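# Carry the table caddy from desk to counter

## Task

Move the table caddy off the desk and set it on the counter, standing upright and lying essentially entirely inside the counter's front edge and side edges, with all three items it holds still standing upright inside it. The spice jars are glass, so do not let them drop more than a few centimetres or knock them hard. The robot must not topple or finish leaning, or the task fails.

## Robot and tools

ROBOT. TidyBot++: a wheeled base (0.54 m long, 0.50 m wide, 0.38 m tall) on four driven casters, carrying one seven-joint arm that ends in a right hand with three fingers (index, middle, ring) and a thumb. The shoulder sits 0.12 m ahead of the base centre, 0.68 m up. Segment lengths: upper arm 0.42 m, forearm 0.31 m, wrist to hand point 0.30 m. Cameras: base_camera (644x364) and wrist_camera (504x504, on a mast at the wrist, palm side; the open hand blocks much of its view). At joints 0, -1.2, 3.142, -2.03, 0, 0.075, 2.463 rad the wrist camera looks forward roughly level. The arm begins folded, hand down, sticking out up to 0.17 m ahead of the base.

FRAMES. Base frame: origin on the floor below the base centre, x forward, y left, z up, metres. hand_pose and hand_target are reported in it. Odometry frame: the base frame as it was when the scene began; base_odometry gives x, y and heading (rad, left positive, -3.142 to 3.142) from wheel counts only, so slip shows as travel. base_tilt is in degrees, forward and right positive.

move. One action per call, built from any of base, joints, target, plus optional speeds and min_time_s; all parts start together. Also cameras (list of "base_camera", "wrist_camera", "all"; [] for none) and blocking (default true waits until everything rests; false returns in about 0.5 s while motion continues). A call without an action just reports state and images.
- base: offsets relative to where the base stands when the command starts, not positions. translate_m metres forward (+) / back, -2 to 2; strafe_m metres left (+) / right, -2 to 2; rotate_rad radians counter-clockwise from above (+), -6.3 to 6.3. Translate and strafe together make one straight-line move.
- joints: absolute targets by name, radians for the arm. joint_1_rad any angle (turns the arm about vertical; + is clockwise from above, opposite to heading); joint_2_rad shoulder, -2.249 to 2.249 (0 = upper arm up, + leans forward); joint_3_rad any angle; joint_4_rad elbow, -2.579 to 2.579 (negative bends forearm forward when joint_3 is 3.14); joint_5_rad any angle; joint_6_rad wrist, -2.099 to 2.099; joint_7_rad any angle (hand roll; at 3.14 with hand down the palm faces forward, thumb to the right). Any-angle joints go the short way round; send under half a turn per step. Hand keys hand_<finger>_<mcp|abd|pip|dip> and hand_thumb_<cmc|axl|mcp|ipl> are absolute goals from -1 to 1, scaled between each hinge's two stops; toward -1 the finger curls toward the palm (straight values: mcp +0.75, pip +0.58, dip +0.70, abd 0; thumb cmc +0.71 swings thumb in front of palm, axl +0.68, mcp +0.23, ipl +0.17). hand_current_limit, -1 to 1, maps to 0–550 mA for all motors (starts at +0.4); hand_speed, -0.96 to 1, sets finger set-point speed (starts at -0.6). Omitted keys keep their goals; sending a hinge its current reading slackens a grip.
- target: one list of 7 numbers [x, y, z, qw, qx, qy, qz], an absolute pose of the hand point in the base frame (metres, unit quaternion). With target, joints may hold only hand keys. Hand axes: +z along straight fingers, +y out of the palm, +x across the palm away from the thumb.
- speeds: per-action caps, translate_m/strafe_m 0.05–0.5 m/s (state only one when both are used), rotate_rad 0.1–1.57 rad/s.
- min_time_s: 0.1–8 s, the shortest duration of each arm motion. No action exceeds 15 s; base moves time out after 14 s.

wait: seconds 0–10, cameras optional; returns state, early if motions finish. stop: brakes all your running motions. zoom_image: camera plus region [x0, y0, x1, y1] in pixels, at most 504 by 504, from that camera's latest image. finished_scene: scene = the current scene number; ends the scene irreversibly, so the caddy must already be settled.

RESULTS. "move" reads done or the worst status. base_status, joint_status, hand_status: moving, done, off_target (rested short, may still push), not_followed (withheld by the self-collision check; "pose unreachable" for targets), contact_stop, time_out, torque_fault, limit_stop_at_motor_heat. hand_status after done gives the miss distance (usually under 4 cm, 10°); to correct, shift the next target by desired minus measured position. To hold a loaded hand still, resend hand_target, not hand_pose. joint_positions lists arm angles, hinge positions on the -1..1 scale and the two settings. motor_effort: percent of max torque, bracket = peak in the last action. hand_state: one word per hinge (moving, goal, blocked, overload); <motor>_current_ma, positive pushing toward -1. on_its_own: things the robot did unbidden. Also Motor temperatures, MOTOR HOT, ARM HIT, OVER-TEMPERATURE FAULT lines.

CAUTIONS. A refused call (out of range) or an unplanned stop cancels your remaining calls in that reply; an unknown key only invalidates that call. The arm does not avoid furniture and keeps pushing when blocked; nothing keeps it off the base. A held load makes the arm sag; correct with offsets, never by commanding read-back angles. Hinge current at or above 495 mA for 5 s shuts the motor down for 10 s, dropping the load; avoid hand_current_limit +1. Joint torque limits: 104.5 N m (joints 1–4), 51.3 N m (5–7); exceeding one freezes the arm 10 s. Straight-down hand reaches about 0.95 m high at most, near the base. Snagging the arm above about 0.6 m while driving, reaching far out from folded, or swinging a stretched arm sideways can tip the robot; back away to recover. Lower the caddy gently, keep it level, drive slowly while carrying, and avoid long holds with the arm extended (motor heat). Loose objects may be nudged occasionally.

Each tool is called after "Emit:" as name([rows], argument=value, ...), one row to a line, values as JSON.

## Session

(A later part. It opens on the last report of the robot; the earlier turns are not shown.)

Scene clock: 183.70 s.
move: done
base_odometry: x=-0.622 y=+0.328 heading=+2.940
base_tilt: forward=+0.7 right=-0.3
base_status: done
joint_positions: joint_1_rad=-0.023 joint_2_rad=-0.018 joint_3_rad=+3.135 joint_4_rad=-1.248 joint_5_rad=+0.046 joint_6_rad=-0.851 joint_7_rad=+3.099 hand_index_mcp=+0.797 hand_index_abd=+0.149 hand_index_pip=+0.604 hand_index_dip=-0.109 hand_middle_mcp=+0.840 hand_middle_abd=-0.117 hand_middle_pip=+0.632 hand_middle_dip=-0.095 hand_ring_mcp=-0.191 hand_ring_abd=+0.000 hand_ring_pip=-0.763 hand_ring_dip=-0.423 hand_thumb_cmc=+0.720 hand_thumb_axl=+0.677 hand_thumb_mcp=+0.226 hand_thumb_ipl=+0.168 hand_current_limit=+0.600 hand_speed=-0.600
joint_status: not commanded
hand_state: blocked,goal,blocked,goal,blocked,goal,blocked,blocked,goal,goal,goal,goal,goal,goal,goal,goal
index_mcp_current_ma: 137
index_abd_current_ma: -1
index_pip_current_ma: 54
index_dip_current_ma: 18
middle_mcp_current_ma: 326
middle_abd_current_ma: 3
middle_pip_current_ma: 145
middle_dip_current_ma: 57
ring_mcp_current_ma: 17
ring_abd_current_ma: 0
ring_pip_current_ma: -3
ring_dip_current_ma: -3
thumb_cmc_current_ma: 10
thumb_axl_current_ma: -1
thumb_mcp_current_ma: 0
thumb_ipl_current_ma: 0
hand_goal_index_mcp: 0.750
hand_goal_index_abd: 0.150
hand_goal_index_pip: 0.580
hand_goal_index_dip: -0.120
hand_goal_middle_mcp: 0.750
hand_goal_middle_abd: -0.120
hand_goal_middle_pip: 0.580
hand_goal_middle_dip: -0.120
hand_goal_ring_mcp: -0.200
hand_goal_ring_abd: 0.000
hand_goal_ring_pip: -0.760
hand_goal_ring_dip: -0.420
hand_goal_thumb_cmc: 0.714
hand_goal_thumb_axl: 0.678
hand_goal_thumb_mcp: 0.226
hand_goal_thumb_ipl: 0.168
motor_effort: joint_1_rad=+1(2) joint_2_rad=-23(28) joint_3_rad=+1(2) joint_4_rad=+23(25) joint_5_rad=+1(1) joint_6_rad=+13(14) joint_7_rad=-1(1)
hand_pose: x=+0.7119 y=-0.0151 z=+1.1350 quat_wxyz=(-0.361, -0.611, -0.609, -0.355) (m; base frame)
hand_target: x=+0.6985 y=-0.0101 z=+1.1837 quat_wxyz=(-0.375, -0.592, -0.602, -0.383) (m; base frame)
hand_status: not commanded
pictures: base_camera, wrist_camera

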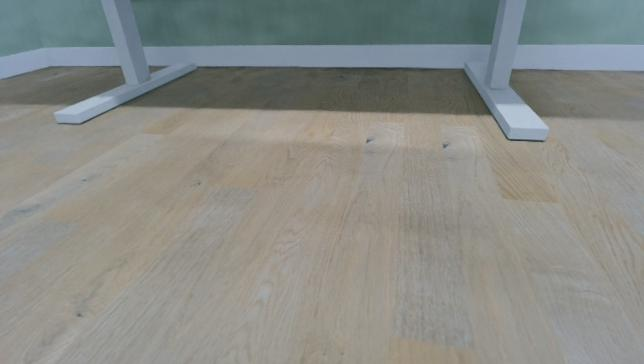

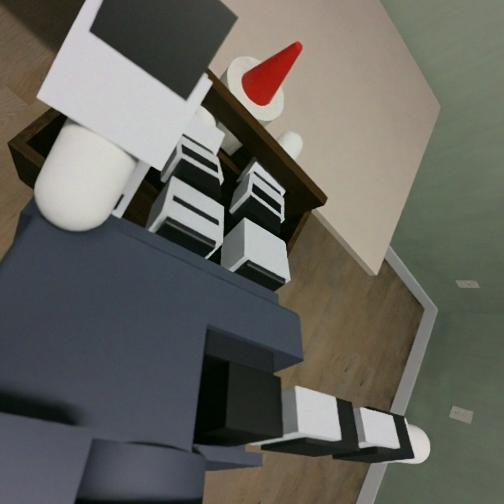

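Emit:
move(joints={"hand_current_limit": 0.7, "hand_index_mcp": 0.78}, cameras=["wrist_camera"])

Scene clock: 186.00 s.
move: off_target
base_odometry: x=-0.622 y=+0.328 heading=+2.940
base_tilt: forward=+0.7 right=-0.3
base_status: not commanded
joint_positions: joint_1_rad=-0.023 joint_2_rad=-0.018 joint_3_rad=+3.135 joint_4_rad=-1.248 joint_5_rad=+0.046 joint_6_rad=-0.851 joint_7_rad=+3.099 hand_index_mcp=+0.809 hand_index_abd=+0.148 hand_index_pip=+0.604 hand_index_dip=-0.109 hand_middle_mcp=+0.842 hand_middle_abd=-0.116 hand_middle_pip=+0.632 hand_middle_dip=-0.095 hand_ring_mcp=-0.191 hand_ring_abd=+0.000 hand_ring_pip=-0.763 hand_ring_dip=-0.423 hand_thumb_cmc=+0.720 hand_thumb_axl=+0.677 hand_thumb_mcp=+0.226 hand_thumb_ipl=+0.168 hand_current_limit=+0.700 hand_speed=-0.600
joint_status: hand_index_mcp off_target (ended at +0.809, target +0.780); the others done
hand_state: blocked,goal,blocked,goal,blocked,goal,blocked,blocked,goal,goal,goal,goal,goal,goal,goal,goal
index_mcp_current_ma: 73
index_abd_current_ma: -1
index_pip_current_ma: 54
index_dip_current_ma: 18
middle_mcp_current_ma: 332
middle_abd_current_ma: 4
middle_pip_current_ma: 147
middle_dip_current_ma: 57
ring_mcp_current_ma: 17
ring_abd_current_ma: 0
ring_pip_current_ma: -3
ring_dip_current_ma: -3
thumb_cmc_current_ma: 10
thumb_axl_current_ma: -1
thumb_mcp_current_ma: 0
thumb_ipl_current_ma: 0
hand_goal_index_mcp: 0.780
hand_goal_index_abd: 0.150
hand_goal_index_pip: 0.580
hand_goal_index_dip: -0.120
hand_goal_middle_mcp: 0.750
hand_goal_middle_abd: -0.120
hand_goal_middle_pip: 0.580
hand_goal_middle_dip: -0.120
hand_goal_ring_mcp: -0.200
hand_goal_ring_abd: 0.000
hand_goal_ring_pip: -0.760
hand_goal_ring_dip: -0.420
hand_goal_thumb_cmc: 0.714
hand_goal_thumb_axl: 0.678
hand_goal_thumb_mcp: 0.226
hand_goal_thumb_ipl: 0.168
motor_effort: joint_1_rad=+1(1) joint_2_rad=-22(23) joint_3_rad=+0(1) joint_4_rad=+24(24) joint_5_rad=+0(1) joint_6_rad=+13(14) joint_7_rad=+0(1)
hand_pose: x=+0.7119 y=-0.0151 z=+1.1350 quat_wxyz=(-0.361, -0.611, -0.609, -0.355) (m; base frame)
hand_target: x=+0.6985 y=-0.0101 z=+1.1837 quat_wxyz=(-0.375, -0.592, -0.602, -0.383) (m; base frame)
hand_status: not commanded
pictures: wrist_camera

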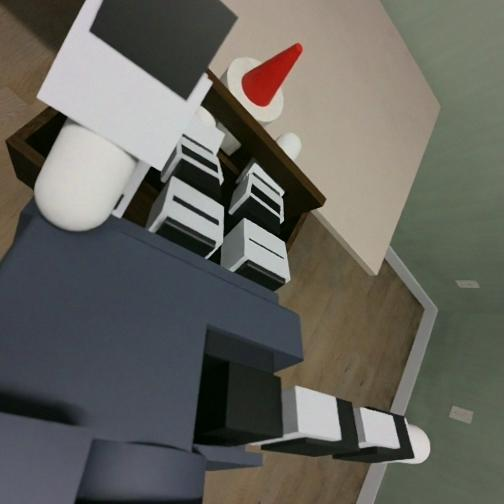

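Emit:
move(base={"rotate_rad": 1.2}, speeds={"rotate_rad": 0.5}, cameras=["wrist_camera", "base_camera"])

Scene clock: 190.40 s.
move: done
base_odometry: x=-0.622 y=+0.328 heading=-2.143
base_tilt: forward=+0.7 right=-0.3
base_status: done
joint_positions: joint_1_rad=-0.023 joint_2_rad=-0.018 joint_3_rad=+3.137 joint_4_rad=-1.248 joint_5_rad=+0.039 joint_6_rad=-0.851 joint_7_rad=+3.099 hand_index_mcp=+0.821 hand_index_abd=+0.147 hand_index_pip=+0.601 hand_index_dip=-0.112 hand_middle_mcp=+0.849 hand_middle_abd=-0.115 hand_middle_pip=+0.637 hand_middle_dip=-0.095 hand_ring_mcp=-0.191 hand_ring_abd=+0.000 hand_ring_pip=-0.763 hand_ring_dip=-0.423 hand_thumb_cmc=+0.720 hand_thumb_axl=+0.677 hand_thumb_mcp=+0.226 hand_thumb_ipl=+0.168 hand_current_limit=+0.700 hand_speed=-0.600
joint_status: not commanded
hand_state: blocked,goal,blocked,goal,blocked,goal,blocked,blocked,goal,goal,goal,goal,goal,goal,goal,goal
index_mcp_current_ma: 117
index_abd_current_ma: -3
index_pip_current_ma: 45
index_dip_current_ma: 13
middle_mcp_current_ma: 366
middle_abd_current_ma: 6
middle_pip_current_ma: 165
middle_dip_current_ma: 57
ring_mcp_current_ma: 17
ring_abd_current_ma: 0
ring_pip_current_ma: -3
ring_dip_current_ma: -3
thumb_cmc_current_ma: 10
thumb_axl_current_ma: -1
thumb_mcp_current_ma: 0
thumb_ipl_current_ma: 0
hand_goal_index_mcp: 0.780
hand_goal_index_abd: 0.150
hand_goal_index_pip: 0.580
hand_goal_index_dip: -0.120
hand_goal_middle_mcp: 0.750
hand_goal_middle_abd: -0.120
hand_goal_middle_pip: 0.580
hand_goal_middle_dip: -0.120
hand_goal_ring_mcp: -0.200
hand_goal_ring_abd: 0.000
hand_goal_ring_pip: -0.760
hand_goal_ring_dip: -0.420
hand_goal_thumb_cmc: 0.714
hand_goal_thumb_axl: 0.678
hand_goal_thumb_mcp: 0.226
hand_goal_thumb_ipl: 0.168
motor_effort: joint_1_rad=+1(4) joint_2_rad=-23(24) joint_3_rad=+1(3) joint_4_rad=+24(24) joint_5_rad=+0(2) joint_6_rad=+14(14) joint_7_rad=-1(1)
hand_pose: x=+0.7119 y=-0.0156 z=+1.1348 quat_wxyz=(-0.359, -0.612, -0.608, -0.357) (m; base frame)
hand_target: x=+0.6985 y=-0.0101 z=+1.1837 quat_wxyz=(-0.375, -0.592, -0.602, -0.383) (m; base frame)
hand_status: not commanded
pictures: base_camera, wrist_camera

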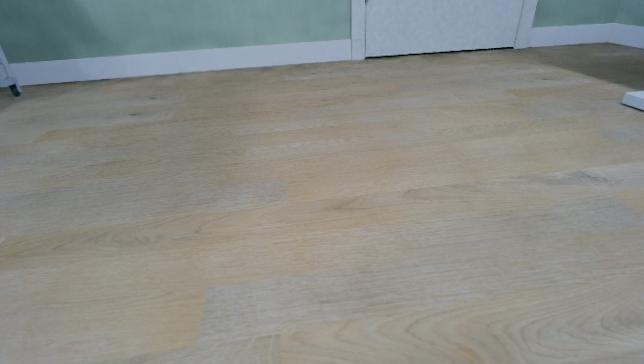

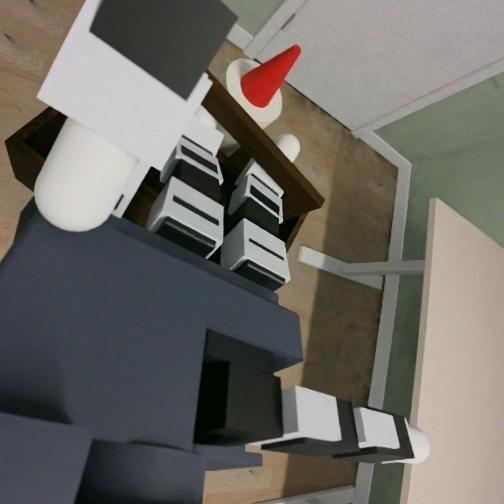

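Emit:
move(joints={"hand_index_dip": -0.2, "hand_middle_dip": -0.2})

Emit:
move(base={"rotate_rad": 1.2}, speeds={"rotate_rad": 0.5}, cameras=["wrist_camera", "base_camera"])

Scene clock: 194.97 s.
move: off_target
base_odometry: x=-0.622 y=+0.328 heading=-2.143
base_tilt: forward=+0.7 right=-0.3
base_status: not commanded
joint_positions: joint_1_rad=-0.023 joint_2_rad=-0.018 joint_3_rad=+3.137 joint_4_rad=-1.248 joint_5_rad=+0.039 joint_6_rad=-0.851 joint_7_rad=+3.099 hand_index_mcp=+0.821 hand_index_abd=+0.149 hand_index_pip=+0.602 hand_index_dip=-0.189 hand_middle_mcp=+0.850 hand_middle_abd=-0.118 hand_middle_pip=+0.637 hand_middle_dip=-0.154 hand_ring_mcp=-0.191 hand_ring_abd=+0.000 hand_ring_pip=-0.763 hand_ring_dip=-0.423 hand_thumb_cmc=+0.720 hand_thumb_axl=+0.677 hand_thumb_mcp=+0.226 hand_thumb_ipl=+0.168 hand_current_limit=+0.700 hand_speed=-0.600
joint_status: hand_middle_dip off_target (ended at -0.154, target -0.200); the others done
hand_state: blocked,goal,blocked,goal,blocked,goal,blocked,blocked,goal,goal,goal,goal,goal,goal,goal,goal
index_mcp_current_ma: 117
index_abd_current_ma: -1
index_pip_current_ma: 48
index_dip_current_ma: 19
middle_mcp_current_ma: 373
middle_abd_current_ma: 2
middle_pip_current_ma: 166
middle_dip_current_ma: 124
ring_mcp_current_ma: 17
ring_abd_current_ma: 0
ring_pip_current_ma: -3
ring_dip_current_ma: -3
thumb_cmc_current_ma: 10
thumb_axl_current_ma: -1
thumb_mcp_current_ma: 0
thumb_ipl_current_ma: 0
hand_goal_index_mcp: 0.780
hand_goal_index_abd: 0.150
hand_goal_index_pip: 0.580
hand_goal_index_dip: -0.200
hand_goal_middle_mcp: 0.750
hand_goal_middle_abd: -0.120
hand_goal_middle_pip: 0.580
hand_goal_middle_dip: -0.200
hand_goal_ring_mcp: -0.200
hand_goal_ring_abd: 0.000
hand_goal_ring_pip: -0.760
hand_goal_ring_dip: -0.420
hand_goal_thumb_cmc: 0.714
hand_goal_thumb_axl: 0.678
hand_goal_thumb_mcp: 0.226
hand_goal_thumb_ipl: 0.168
motor_effort: joint_1_rad=+1(1) joint_2_rad=-23(23) joint_3_rad=+1(1) joint_4_rad=+23(24) joint_5_rad=+1(1) joint_6_rad=+14(15) joint_7_rad=-1(1)
hand_pose: x=+0.7119 y=-0.0156 z=+1.1347 quat_wxyz=(-0.359, -0.612, -0.608, -0.357) (m; base frame)
hand_target: x=+0.6985 y=-0.0101 z=+1.1837 quat_wxyz=(-0.375, -0.592, -0.602, -0.383) (m; base frame)
hand_status: not commanded
pictures: none

Scene clock: 198.43 s.
move: done
base_odometry: x=-0.622 y=+0.328 heading=-0.944
base_tilt: forward=+0.7 right=-0.3
base_status: done
joint_positions: joint_1_rad=-0.023 joint_2_rad=-0.018 joint_3_rad=+3.140 joint_4_rad=-1.248 joint_5_rad=+0.037 joint_6_rad=-0.851 joint_7_rad=+3.099 hand_index_mcp=+0.822 hand_index_abd=+0.150 hand_index_pip=+0.604 hand_index_dip=-0.189 hand_middle_mcp=+0.852 hand_middle_abd=-0.118 hand_middle_pip=+0.639 hand_middle_dip=-0.162 hand_ring_mcp=-0.191 hand_ring_abd=+0.000 hand_ring_pip=-0.763 hand_ring_dip=-0.423 hand_thumb_cmc=+0.720 hand_thumb_axl=+0.677 hand_thumb_mcp=+0.226 hand_thumb_ipl=+0.168 hand_current_limit=+0.700 hand_speed=-0.600
joint_status: not commanded
hand_state: blocked,goal,blocked,goal,blocked,goal,blocked,blocked,goal,goal,goal,goal,goal,goal,goal,goal
index_mcp_current_ma: 120
index_abd_current_ma: 0
index_pip_current_ma: 52
index_dip_current_ma: 19
middle_mcp_current_ma: 382
middle_abd_current_ma: 2
middle_pip_current_ma: 173
middle_dip_current_ma: 99
ring_mcp_current_ma: 17
ring_abd_current_ma: 0
ring_pip_current_ma: -3
ring_dip_current_ma: -3
thumb_cmc_current_ma: 10
thumb_axl_current_ma: -1
thumb_mcp_current_ma: 0
thumb_ipl_current_ma: 0
hand_goal_index_mcp: 0.780
hand_goal_index_abd: 0.150
hand_goal_index_pip: 0.580
hand_goal_index_dip: -0.200
hand_goal_middle_mcp: 0.750
hand_goal_middle_abd: -0.120
hand_goal_middle_pip: 0.580
hand_goal_middle_dip: -0.200
hand_goal_ring_mcp: -0.200
hand_goal_ring_abd: 0.000
hand_goal_ring_pip: -0.760
hand_goal_ring_dip: -0.420
hand_goal_thumb_cmc: 0.714
hand_goal_thumb_axl: 0.678
hand_goal_thumb_mcp: 0.226
hand_goal_thumb_ipl: 0.168
motor_effort: joint_1_rad=+1(4) joint_2_rad=-23(23) joint_3_rad=+0(3) joint_4_rad=+24(24) joint_5_rad=+0(2) joint_6_rad=+13(14) joint_7_rad=-1(1)
hand_pose: x=+0.7119 y=-0.0170 z=+1.1346 quat_wxyz=(-0.359, -0.613, -0.607, -0.357) (m; base frame)
hand_target: x=+0.6985 y=-0.0101 z=+1.1837 quat_wxyz=(-0.375, -0.592, -0.602, -0.383) (m; base frame)
hand_status: not commanded
pictures: base_camera, wrist_camera

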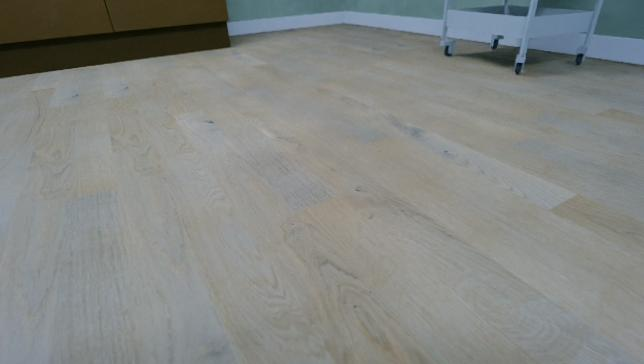

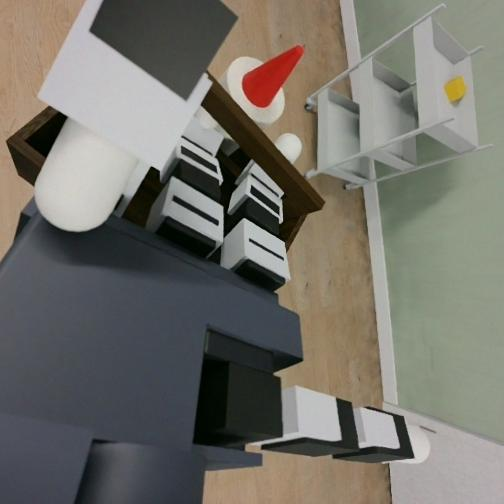

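Emit:
move(base={"rotate_rad": 0.58}, speeds={"rotate_rad": 0.4}, cameras=["wrist_camera", "base_camera"])

Scene clock: 201.67 s.
move: done
base_odometry: x=-0.622 y=+0.328 heading=-0.364
base_tilt: forward=+0.7 right=-0.3
base_status: done
joint_positions: joint_1_rad=-0.023 joint_2_rad=-0.018 joint_3_rad=+3.142 joint_4_rad=-1.248 joint_5_rad=+0.036 joint_6_rad=-0.851 joint_7_rad=+3.099 hand_index_mcp=+0.821 hand_index_abd=+0.150 hand_index_pip=+0.603 hand_index_dip=-0.190 hand_middle_mcp=+0.853 hand_middle_abd=-0.118 hand_middle_pip=+0.640 hand_middle_dip=-0.162 hand_ring_mcp=-0.191 hand_ring_abd=+0.000 hand_ring_pip=-0.763 hand_ring_dip=-0.423 hand_thumb_cmc=+0.720 hand_thumb_axl=+0.677 hand_thumb_mcp=+0.226 hand_thumb_ipl=+0.168 hand_current_limit=+0.700 hand_speed=-0.600
joint_status: not commanded
hand_state: blocked,goal,blocked,goal,blocked,goal,blocked,blocked,goal,goal,goal,goal,goal,goal,goal,goal
index_mcp_current_ma: 116
index_abd_current_ma: 0
index_pip_current_ma: 51
index_dip_current_ma: 18
middle_mcp_current_ma: 385
middle_abd_current_ma: 2
middle_pip_current_ma: 175
middle_dip_current_ma: 98
ring_mcp_current_ma: 17
ring_abd_current_ma: 0
ring_pip_current_ma: -3
ring_dip_current_ma: -3
thumb_cmc_current_ma: 10
thumb_axl_current_ma: -1
thumb_mcp_current_ma: 0
thumb_ipl_current_ma: 0
hand_goal_index_mcp: 0.780
hand_goal_index_abd: 0.150
hand_goal_index_pip: 0.580
hand_goal_index_dip: -0.200
hand_goal_middle_mcp: 0.750
hand_goal_middle_abd: -0.120
hand_goal_middle_pip: 0.580
hand_goal_middle_dip: -0.200
hand_goal_ring_mcp: -0.200
hand_goal_ring_abd: 0.000
hand_goal_ring_pip: -0.760
hand_goal_ring_dip: -0.420
hand_goal_thumb_cmc: 0.714
hand_goal_thumb_axl: 0.678
hand_goal_thumb_mcp: 0.226
hand_goal_thumb_ipl: 0.168
motor_effort: joint_1_rad=+1(4) joint_2_rad=-23(23) joint_3_rad=+0(3) joint_4_rad=+23(25) joint_5_rad=+0(2) joint_6_rad=+13(14) joint_7_rad=-1(1)
hand_pose: x=+0.7119 y=-0.0175 z=+1.1346 quat_wxyz=(-0.359, -0.613, -0.606, -0.357) (m; base frame)
hand_target: x=+0.6985 y=-0.0101 z=+1.1837 quat_wxyz=(-0.375, -0.592, -0.602, -0.383) (m; base frame)
hand_status: not commanded
pictures: base_camera, wrist_camera

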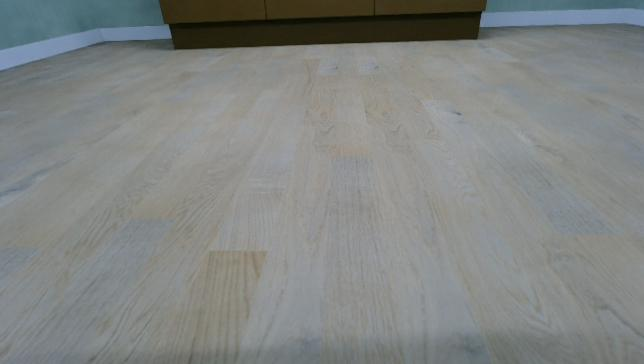

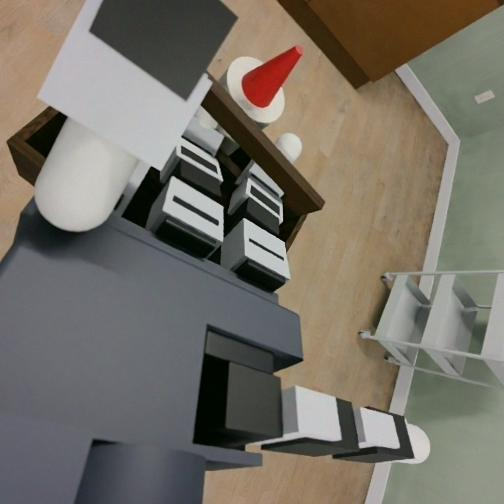

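Emit:
move(base={"rotate_rad": -0.05}, speeds={"rotate_rad": 0.3}, joints={"joint_2_rad": 0.0, "joint_4_rad": -0.99, "joint_6_rad": -1.02}, min_time_s=2)

Emit:
move(base={"translate_m": 1.1}, speeds={"translate_m": 0.3}, cameras=["wrist_camera", "base_camera"])

Scene clock: 212.63 s.
move: off_target
base_odometry: x=-0.622 y=+0.328 heading=-0.414
base_tilt: forward=+0.7 right=-0.3
base_status: done
joint_positions: joint_1_rad=-0.015 joint_2_rad=+0.003 joint_3_rad=+3.145 joint_4_rad=-1.068 joint_5_rad=+0.035 joint_6_rad=-0.991 joint_7_rad=+3.099 hand_index_mcp=+0.819 hand_index_abd=+0.151 hand_index_pip=+0.602 hand_index_dip=-0.190 hand_middle_mcp=+0.854 hand_middle_abd=-0.117 hand_middle_pip=+0.640 hand_middle_dip=-0.162 hand_ring_mcp=-0.191 hand_ring_abd=+0.000 hand_ring_pip=-0.763 hand_ring_dip=-0.423 hand_thumb_cmc=+0.720 hand_thumb_axl=+0.677 hand_thumb_mcp=+0.226 hand_thumb_ipl=+0.168 hand_current_limit=+0.700 hand_speed=-0.600
joint_status: joint_4_rad off_target (ended at -1.068, target -0.990); the others done
hand_state: blocked,goal,blocked,goal,blocked,goal,blocked,blocked,goal,goal,goal,goal,goal,goal,goal,goal
index_mcp_current_ma: 110
index_abd_current_ma: 1
index_pip_current_ma: 47
index_dip_current_ma: 18
middle_mcp_current_ma: 389
middle_abd_current_ma: 3
middle_pip_current_ma: 175
middle_dip_current_ma: 98
ring_mcp_current_ma: 17
ring_abd_current_ma: 0
ring_pip_current_ma: -3
ring_dip_current_ma: -3
thumb_cmc_current_ma: 10
thumb_axl_current_ma: -1
thumb_mcp_current_ma: 0
thumb_ipl_current_ma: 0
hand_goal_index_mcp: 0.780
hand_goal_index_abd: 0.150
hand_goal_index_pip: 0.580
hand_goal_index_dip: -0.200
hand_goal_middle_mcp: 0.750
hand_goal_middle_abd: -0.120
hand_goal_middle_pip: 0.580
hand_goal_middle_dip: -0.200
hand_goal_ring_mcp: -0.200
hand_goal_ring_abd: 0.000
hand_goal_ring_pip: -0.760
hand_goal_ring_dip: -0.420
hand_goal_thumb_cmc: 0.714
hand_goal_thumb_axl: 0.678
hand_goal_thumb_mcp: 0.226
hand_goal_thumb_ipl: 0.168
motor_effort: joint_1_rad=+1(3) joint_2_rad=-23(24) joint_3_rad=+1(3) joint_4_rad=+23(25) joint_5_rad=+0(2) joint_6_rad=+13(15) joint_7_rad=-1(1)
hand_pose: x=+0.7014 y=-0.0252 z=+1.1859 quat_wxyz=(-0.366, -0.615, -0.598, -0.361) (m; base frame)
hand_target: x=+0.6911 y=-0.0103 z=+1.2238 quat_wxyz=(-0.375, -0.592, -0.602, -0.383) (m; base frame)
hand_status: not commanded
pictures: none

Scene clock: 217.23 s.
move: done
base_odometry: x=+0.385 y=-0.114 heading=-0.413
base_tilt: forward=+0.8 right=-0.3
base_status: done
joint_positions: joint_1_rad=-0.016 joint_2_rad=+0.020 joint_3_rad=+3.145 joint_4_rad=-1.066 joint_5_rad=+0.035 joint_6_rad=-0.996 joint_7_rad=+3.099 hand_index_mcp=+0.821 hand_index_abd=+0.150 hand_index_pip=+0.604 hand_index_dip=-0.190 hand_middle_mcp=+0.854 hand_middle_abd=-0.117 hand_middle_pip=+0.640 hand_middle_dip=-0.162 hand_ring_mcp=-0.191 hand_ring_abd=+0.000 hand_ring_pip=-0.763 hand_ring_dip=-0.423 hand_thumb_cmc=+0.721 hand_thumb_axl=+0.677 hand_thumb_mcp=+0.225 hand_thumb_ipl=+0.168 hand_current_limit=+0.700 hand_speed=-0.600
joint_status: not commanded
hand_state: blocked,goal,blocked,goal,blocked,goal,blocked,blocked,goal,goal,goal,goal,goal,goal,goal,goal
index_mcp_current_ma: 115
index_abd_current_ma: 0
index_pip_current_ma: 53
index_dip_current_ma: 17
middle_mcp_current_ma: 389
middle_abd_current_ma: 3
middle_pip_current_ma: 175
middle_dip_current_ma: 98
ring_mcp_current_ma: 17
ring_abd_current_ma: 0
ring_pip_current_ma: -3
ring_dip_current_ma: -3
thumb_cmc_current_ma: 10
thumb_axl_current_ma: -1
thumb_mcp_current_ma: 0
thumb_ipl_current_ma: 0
hand_goal_index_mcp: 0.780
hand_goal_index_abd: 0.150
hand_goal_index_pip: 0.580
hand_goal_index_dip: -0.200
hand_goal_middle_mcp: 0.750
hand_goal_middle_abd: -0.120
hand_goal_middle_pip: 0.580
hand_goal_middle_dip: -0.200
hand_goal_ring_mcp: -0.200
hand_goal_ring_abd: 0.000
hand_goal_ring_pip: -0.760
hand_goal_ring_dip: -0.420
hand_goal_thumb_cmc: 0.714
hand_goal_thumb_axl: 0.678
hand_goal_thumb_mcp: 0.226
hand_goal_thumb_ipl: 0.168
motor_effort: joint_1_rad=+1(1) joint_2_rad=-23(26) joint_3_rad=+1(1) joint_4_rad=+23(23) joint_5_rad=+0(1) joint_6_rad=+14(15) joint_7_rad=-1(1)
hand_pose: x=+0.7096 y=-0.0251 z=+1.1753 quat_wxyz=(-0.360, -0.619, -0.602, -0.354) (m; base frame)
hand_target: x=+0.6911 y=-0.0103 z=+1.2238 quat_wxyz=(-0.375, -0.592, -0.602, -0.383) (m; base frame)
hand_status: not commanded
pictures: base_camera, wrist_camera

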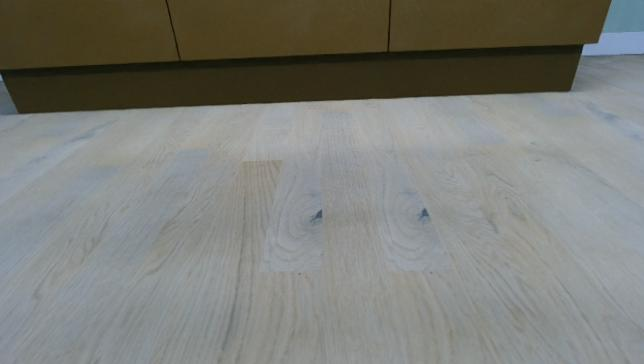

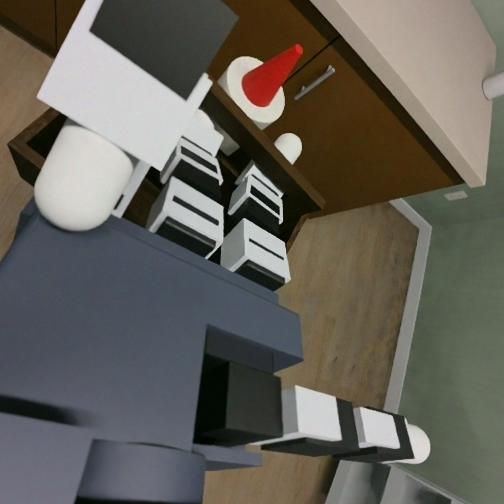

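Emit:
move(base={"rotate_rad": 0.85}, speeds={"rotate_rad": 0.5}, joints={"joint_2_rad": 0.04, "joint_4_rad": -0.82, "joint_6_rad": -1.14}, min_time_s=2.5, cameras=["wrist_camera", "base_camera"])

Scene clock: 230.57 s.
move: off_target
base_odometry: x=+0.385 y=-0.114 heading=+0.437
base_tilt: forward=+0.7 right=-0.3
base_status: done
joint_positions: joint_1_rad=-0.022 joint_2_rad=+0.042 joint_3_rad=+3.144 joint_4_rad=-0.896 joint_5_rad=+0.034 joint_6_rad=-1.111 joint_7_rad=+3.099 hand_index_mcp=+0.822 hand_index_abd=+0.149 hand_index_pip=+0.604 hand_index_dip=-0.189 hand_middle_mcp=+0.854 hand_middle_abd=-0.117 hand_middle_pip=+0.640 hand_middle_dip=-0.162 hand_ring_mcp=-0.191 hand_ring_abd=+0.000 hand_ring_pip=-0.763 hand_ring_dip=-0.423 hand_thumb_cmc=+0.721 hand_thumb_axl=+0.677 hand_thumb_mcp=+0.225 hand_thumb_ipl=+0.168 hand_current_limit=+0.700 hand_speed=-0.600
joint_status: joint_4_rad off_target (ended at -0.896, target -0.820); the others done
hand_state: blocked,goal,blocked,goal,blocked,goal,blocked,blocked,goal,goal,goal,goal,goal,goal,goal,goal
index_mcp_current_ma: 122
index_abd_current_ma: 0
index_pip_current_ma: 54
index_dip_current_ma: 20
middle_mcp_current_ma: 389
middle_abd_current_ma: 3
middle_pip_current_ma: 175
middle_dip_current_ma: 97
ring_mcp_current_ma: 17
ring_abd_current_ma: 0
ring_pip_current_ma: -3
ring_dip_current_ma: -3
thumb_cmc_current_ma: 10
thumb_axl_current_ma: -1
thumb_mcp_current_ma: 0
thumb_ipl_current_ma: 0
hand_goal_index_mcp: 0.780
hand_goal_index_abd: 0.150
hand_goal_index_pip: 0.580
hand_goal_index_dip: -0.200
hand_goal_middle_mcp: 0.750
hand_goal_middle_abd: -0.120
hand_goal_middle_pip: 0.580
hand_goal_middle_dip: -0.200
hand_goal_ring_mcp: -0.200
hand_goal_ring_abd: 0.000
hand_goal_ring_pip: -0.760
hand_goal_ring_dip: -0.420
hand_goal_thumb_cmc: 0.714
hand_goal_thumb_axl: 0.678
hand_goal_thumb_mcp: 0.226
hand_goal_thumb_ipl: 0.168
motor_effort: joint_1_rad=+1(4) joint_2_rad=-23(24) joint_3_rad=+1(3) joint_4_rad=+22(23) joint_5_rad=+0(2) joint_6_rad=+14(15) joint_7_rad=+0(1)
hand_pose: x=+0.6963 y=-0.0214 z=+1.2248 quat_wxyz=(-0.368, -0.612, -0.596, -0.367) (m; base frame)
hand_target: x=+0.6838 y=-0.0104 z=+1.2592 quat_wxyz=(-0.378, -0.590, -0.600, -0.386) (m; base frame)
hand_status: not commanded
pictures: base_camera, wrist_camera

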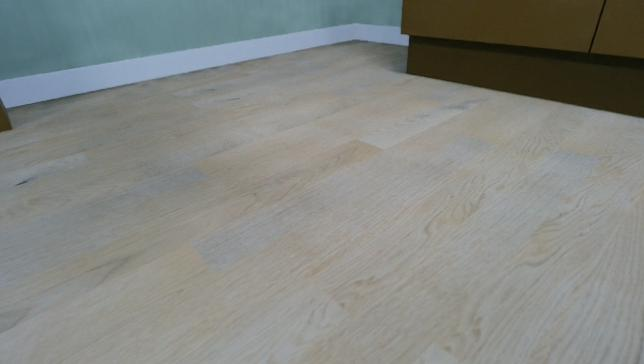

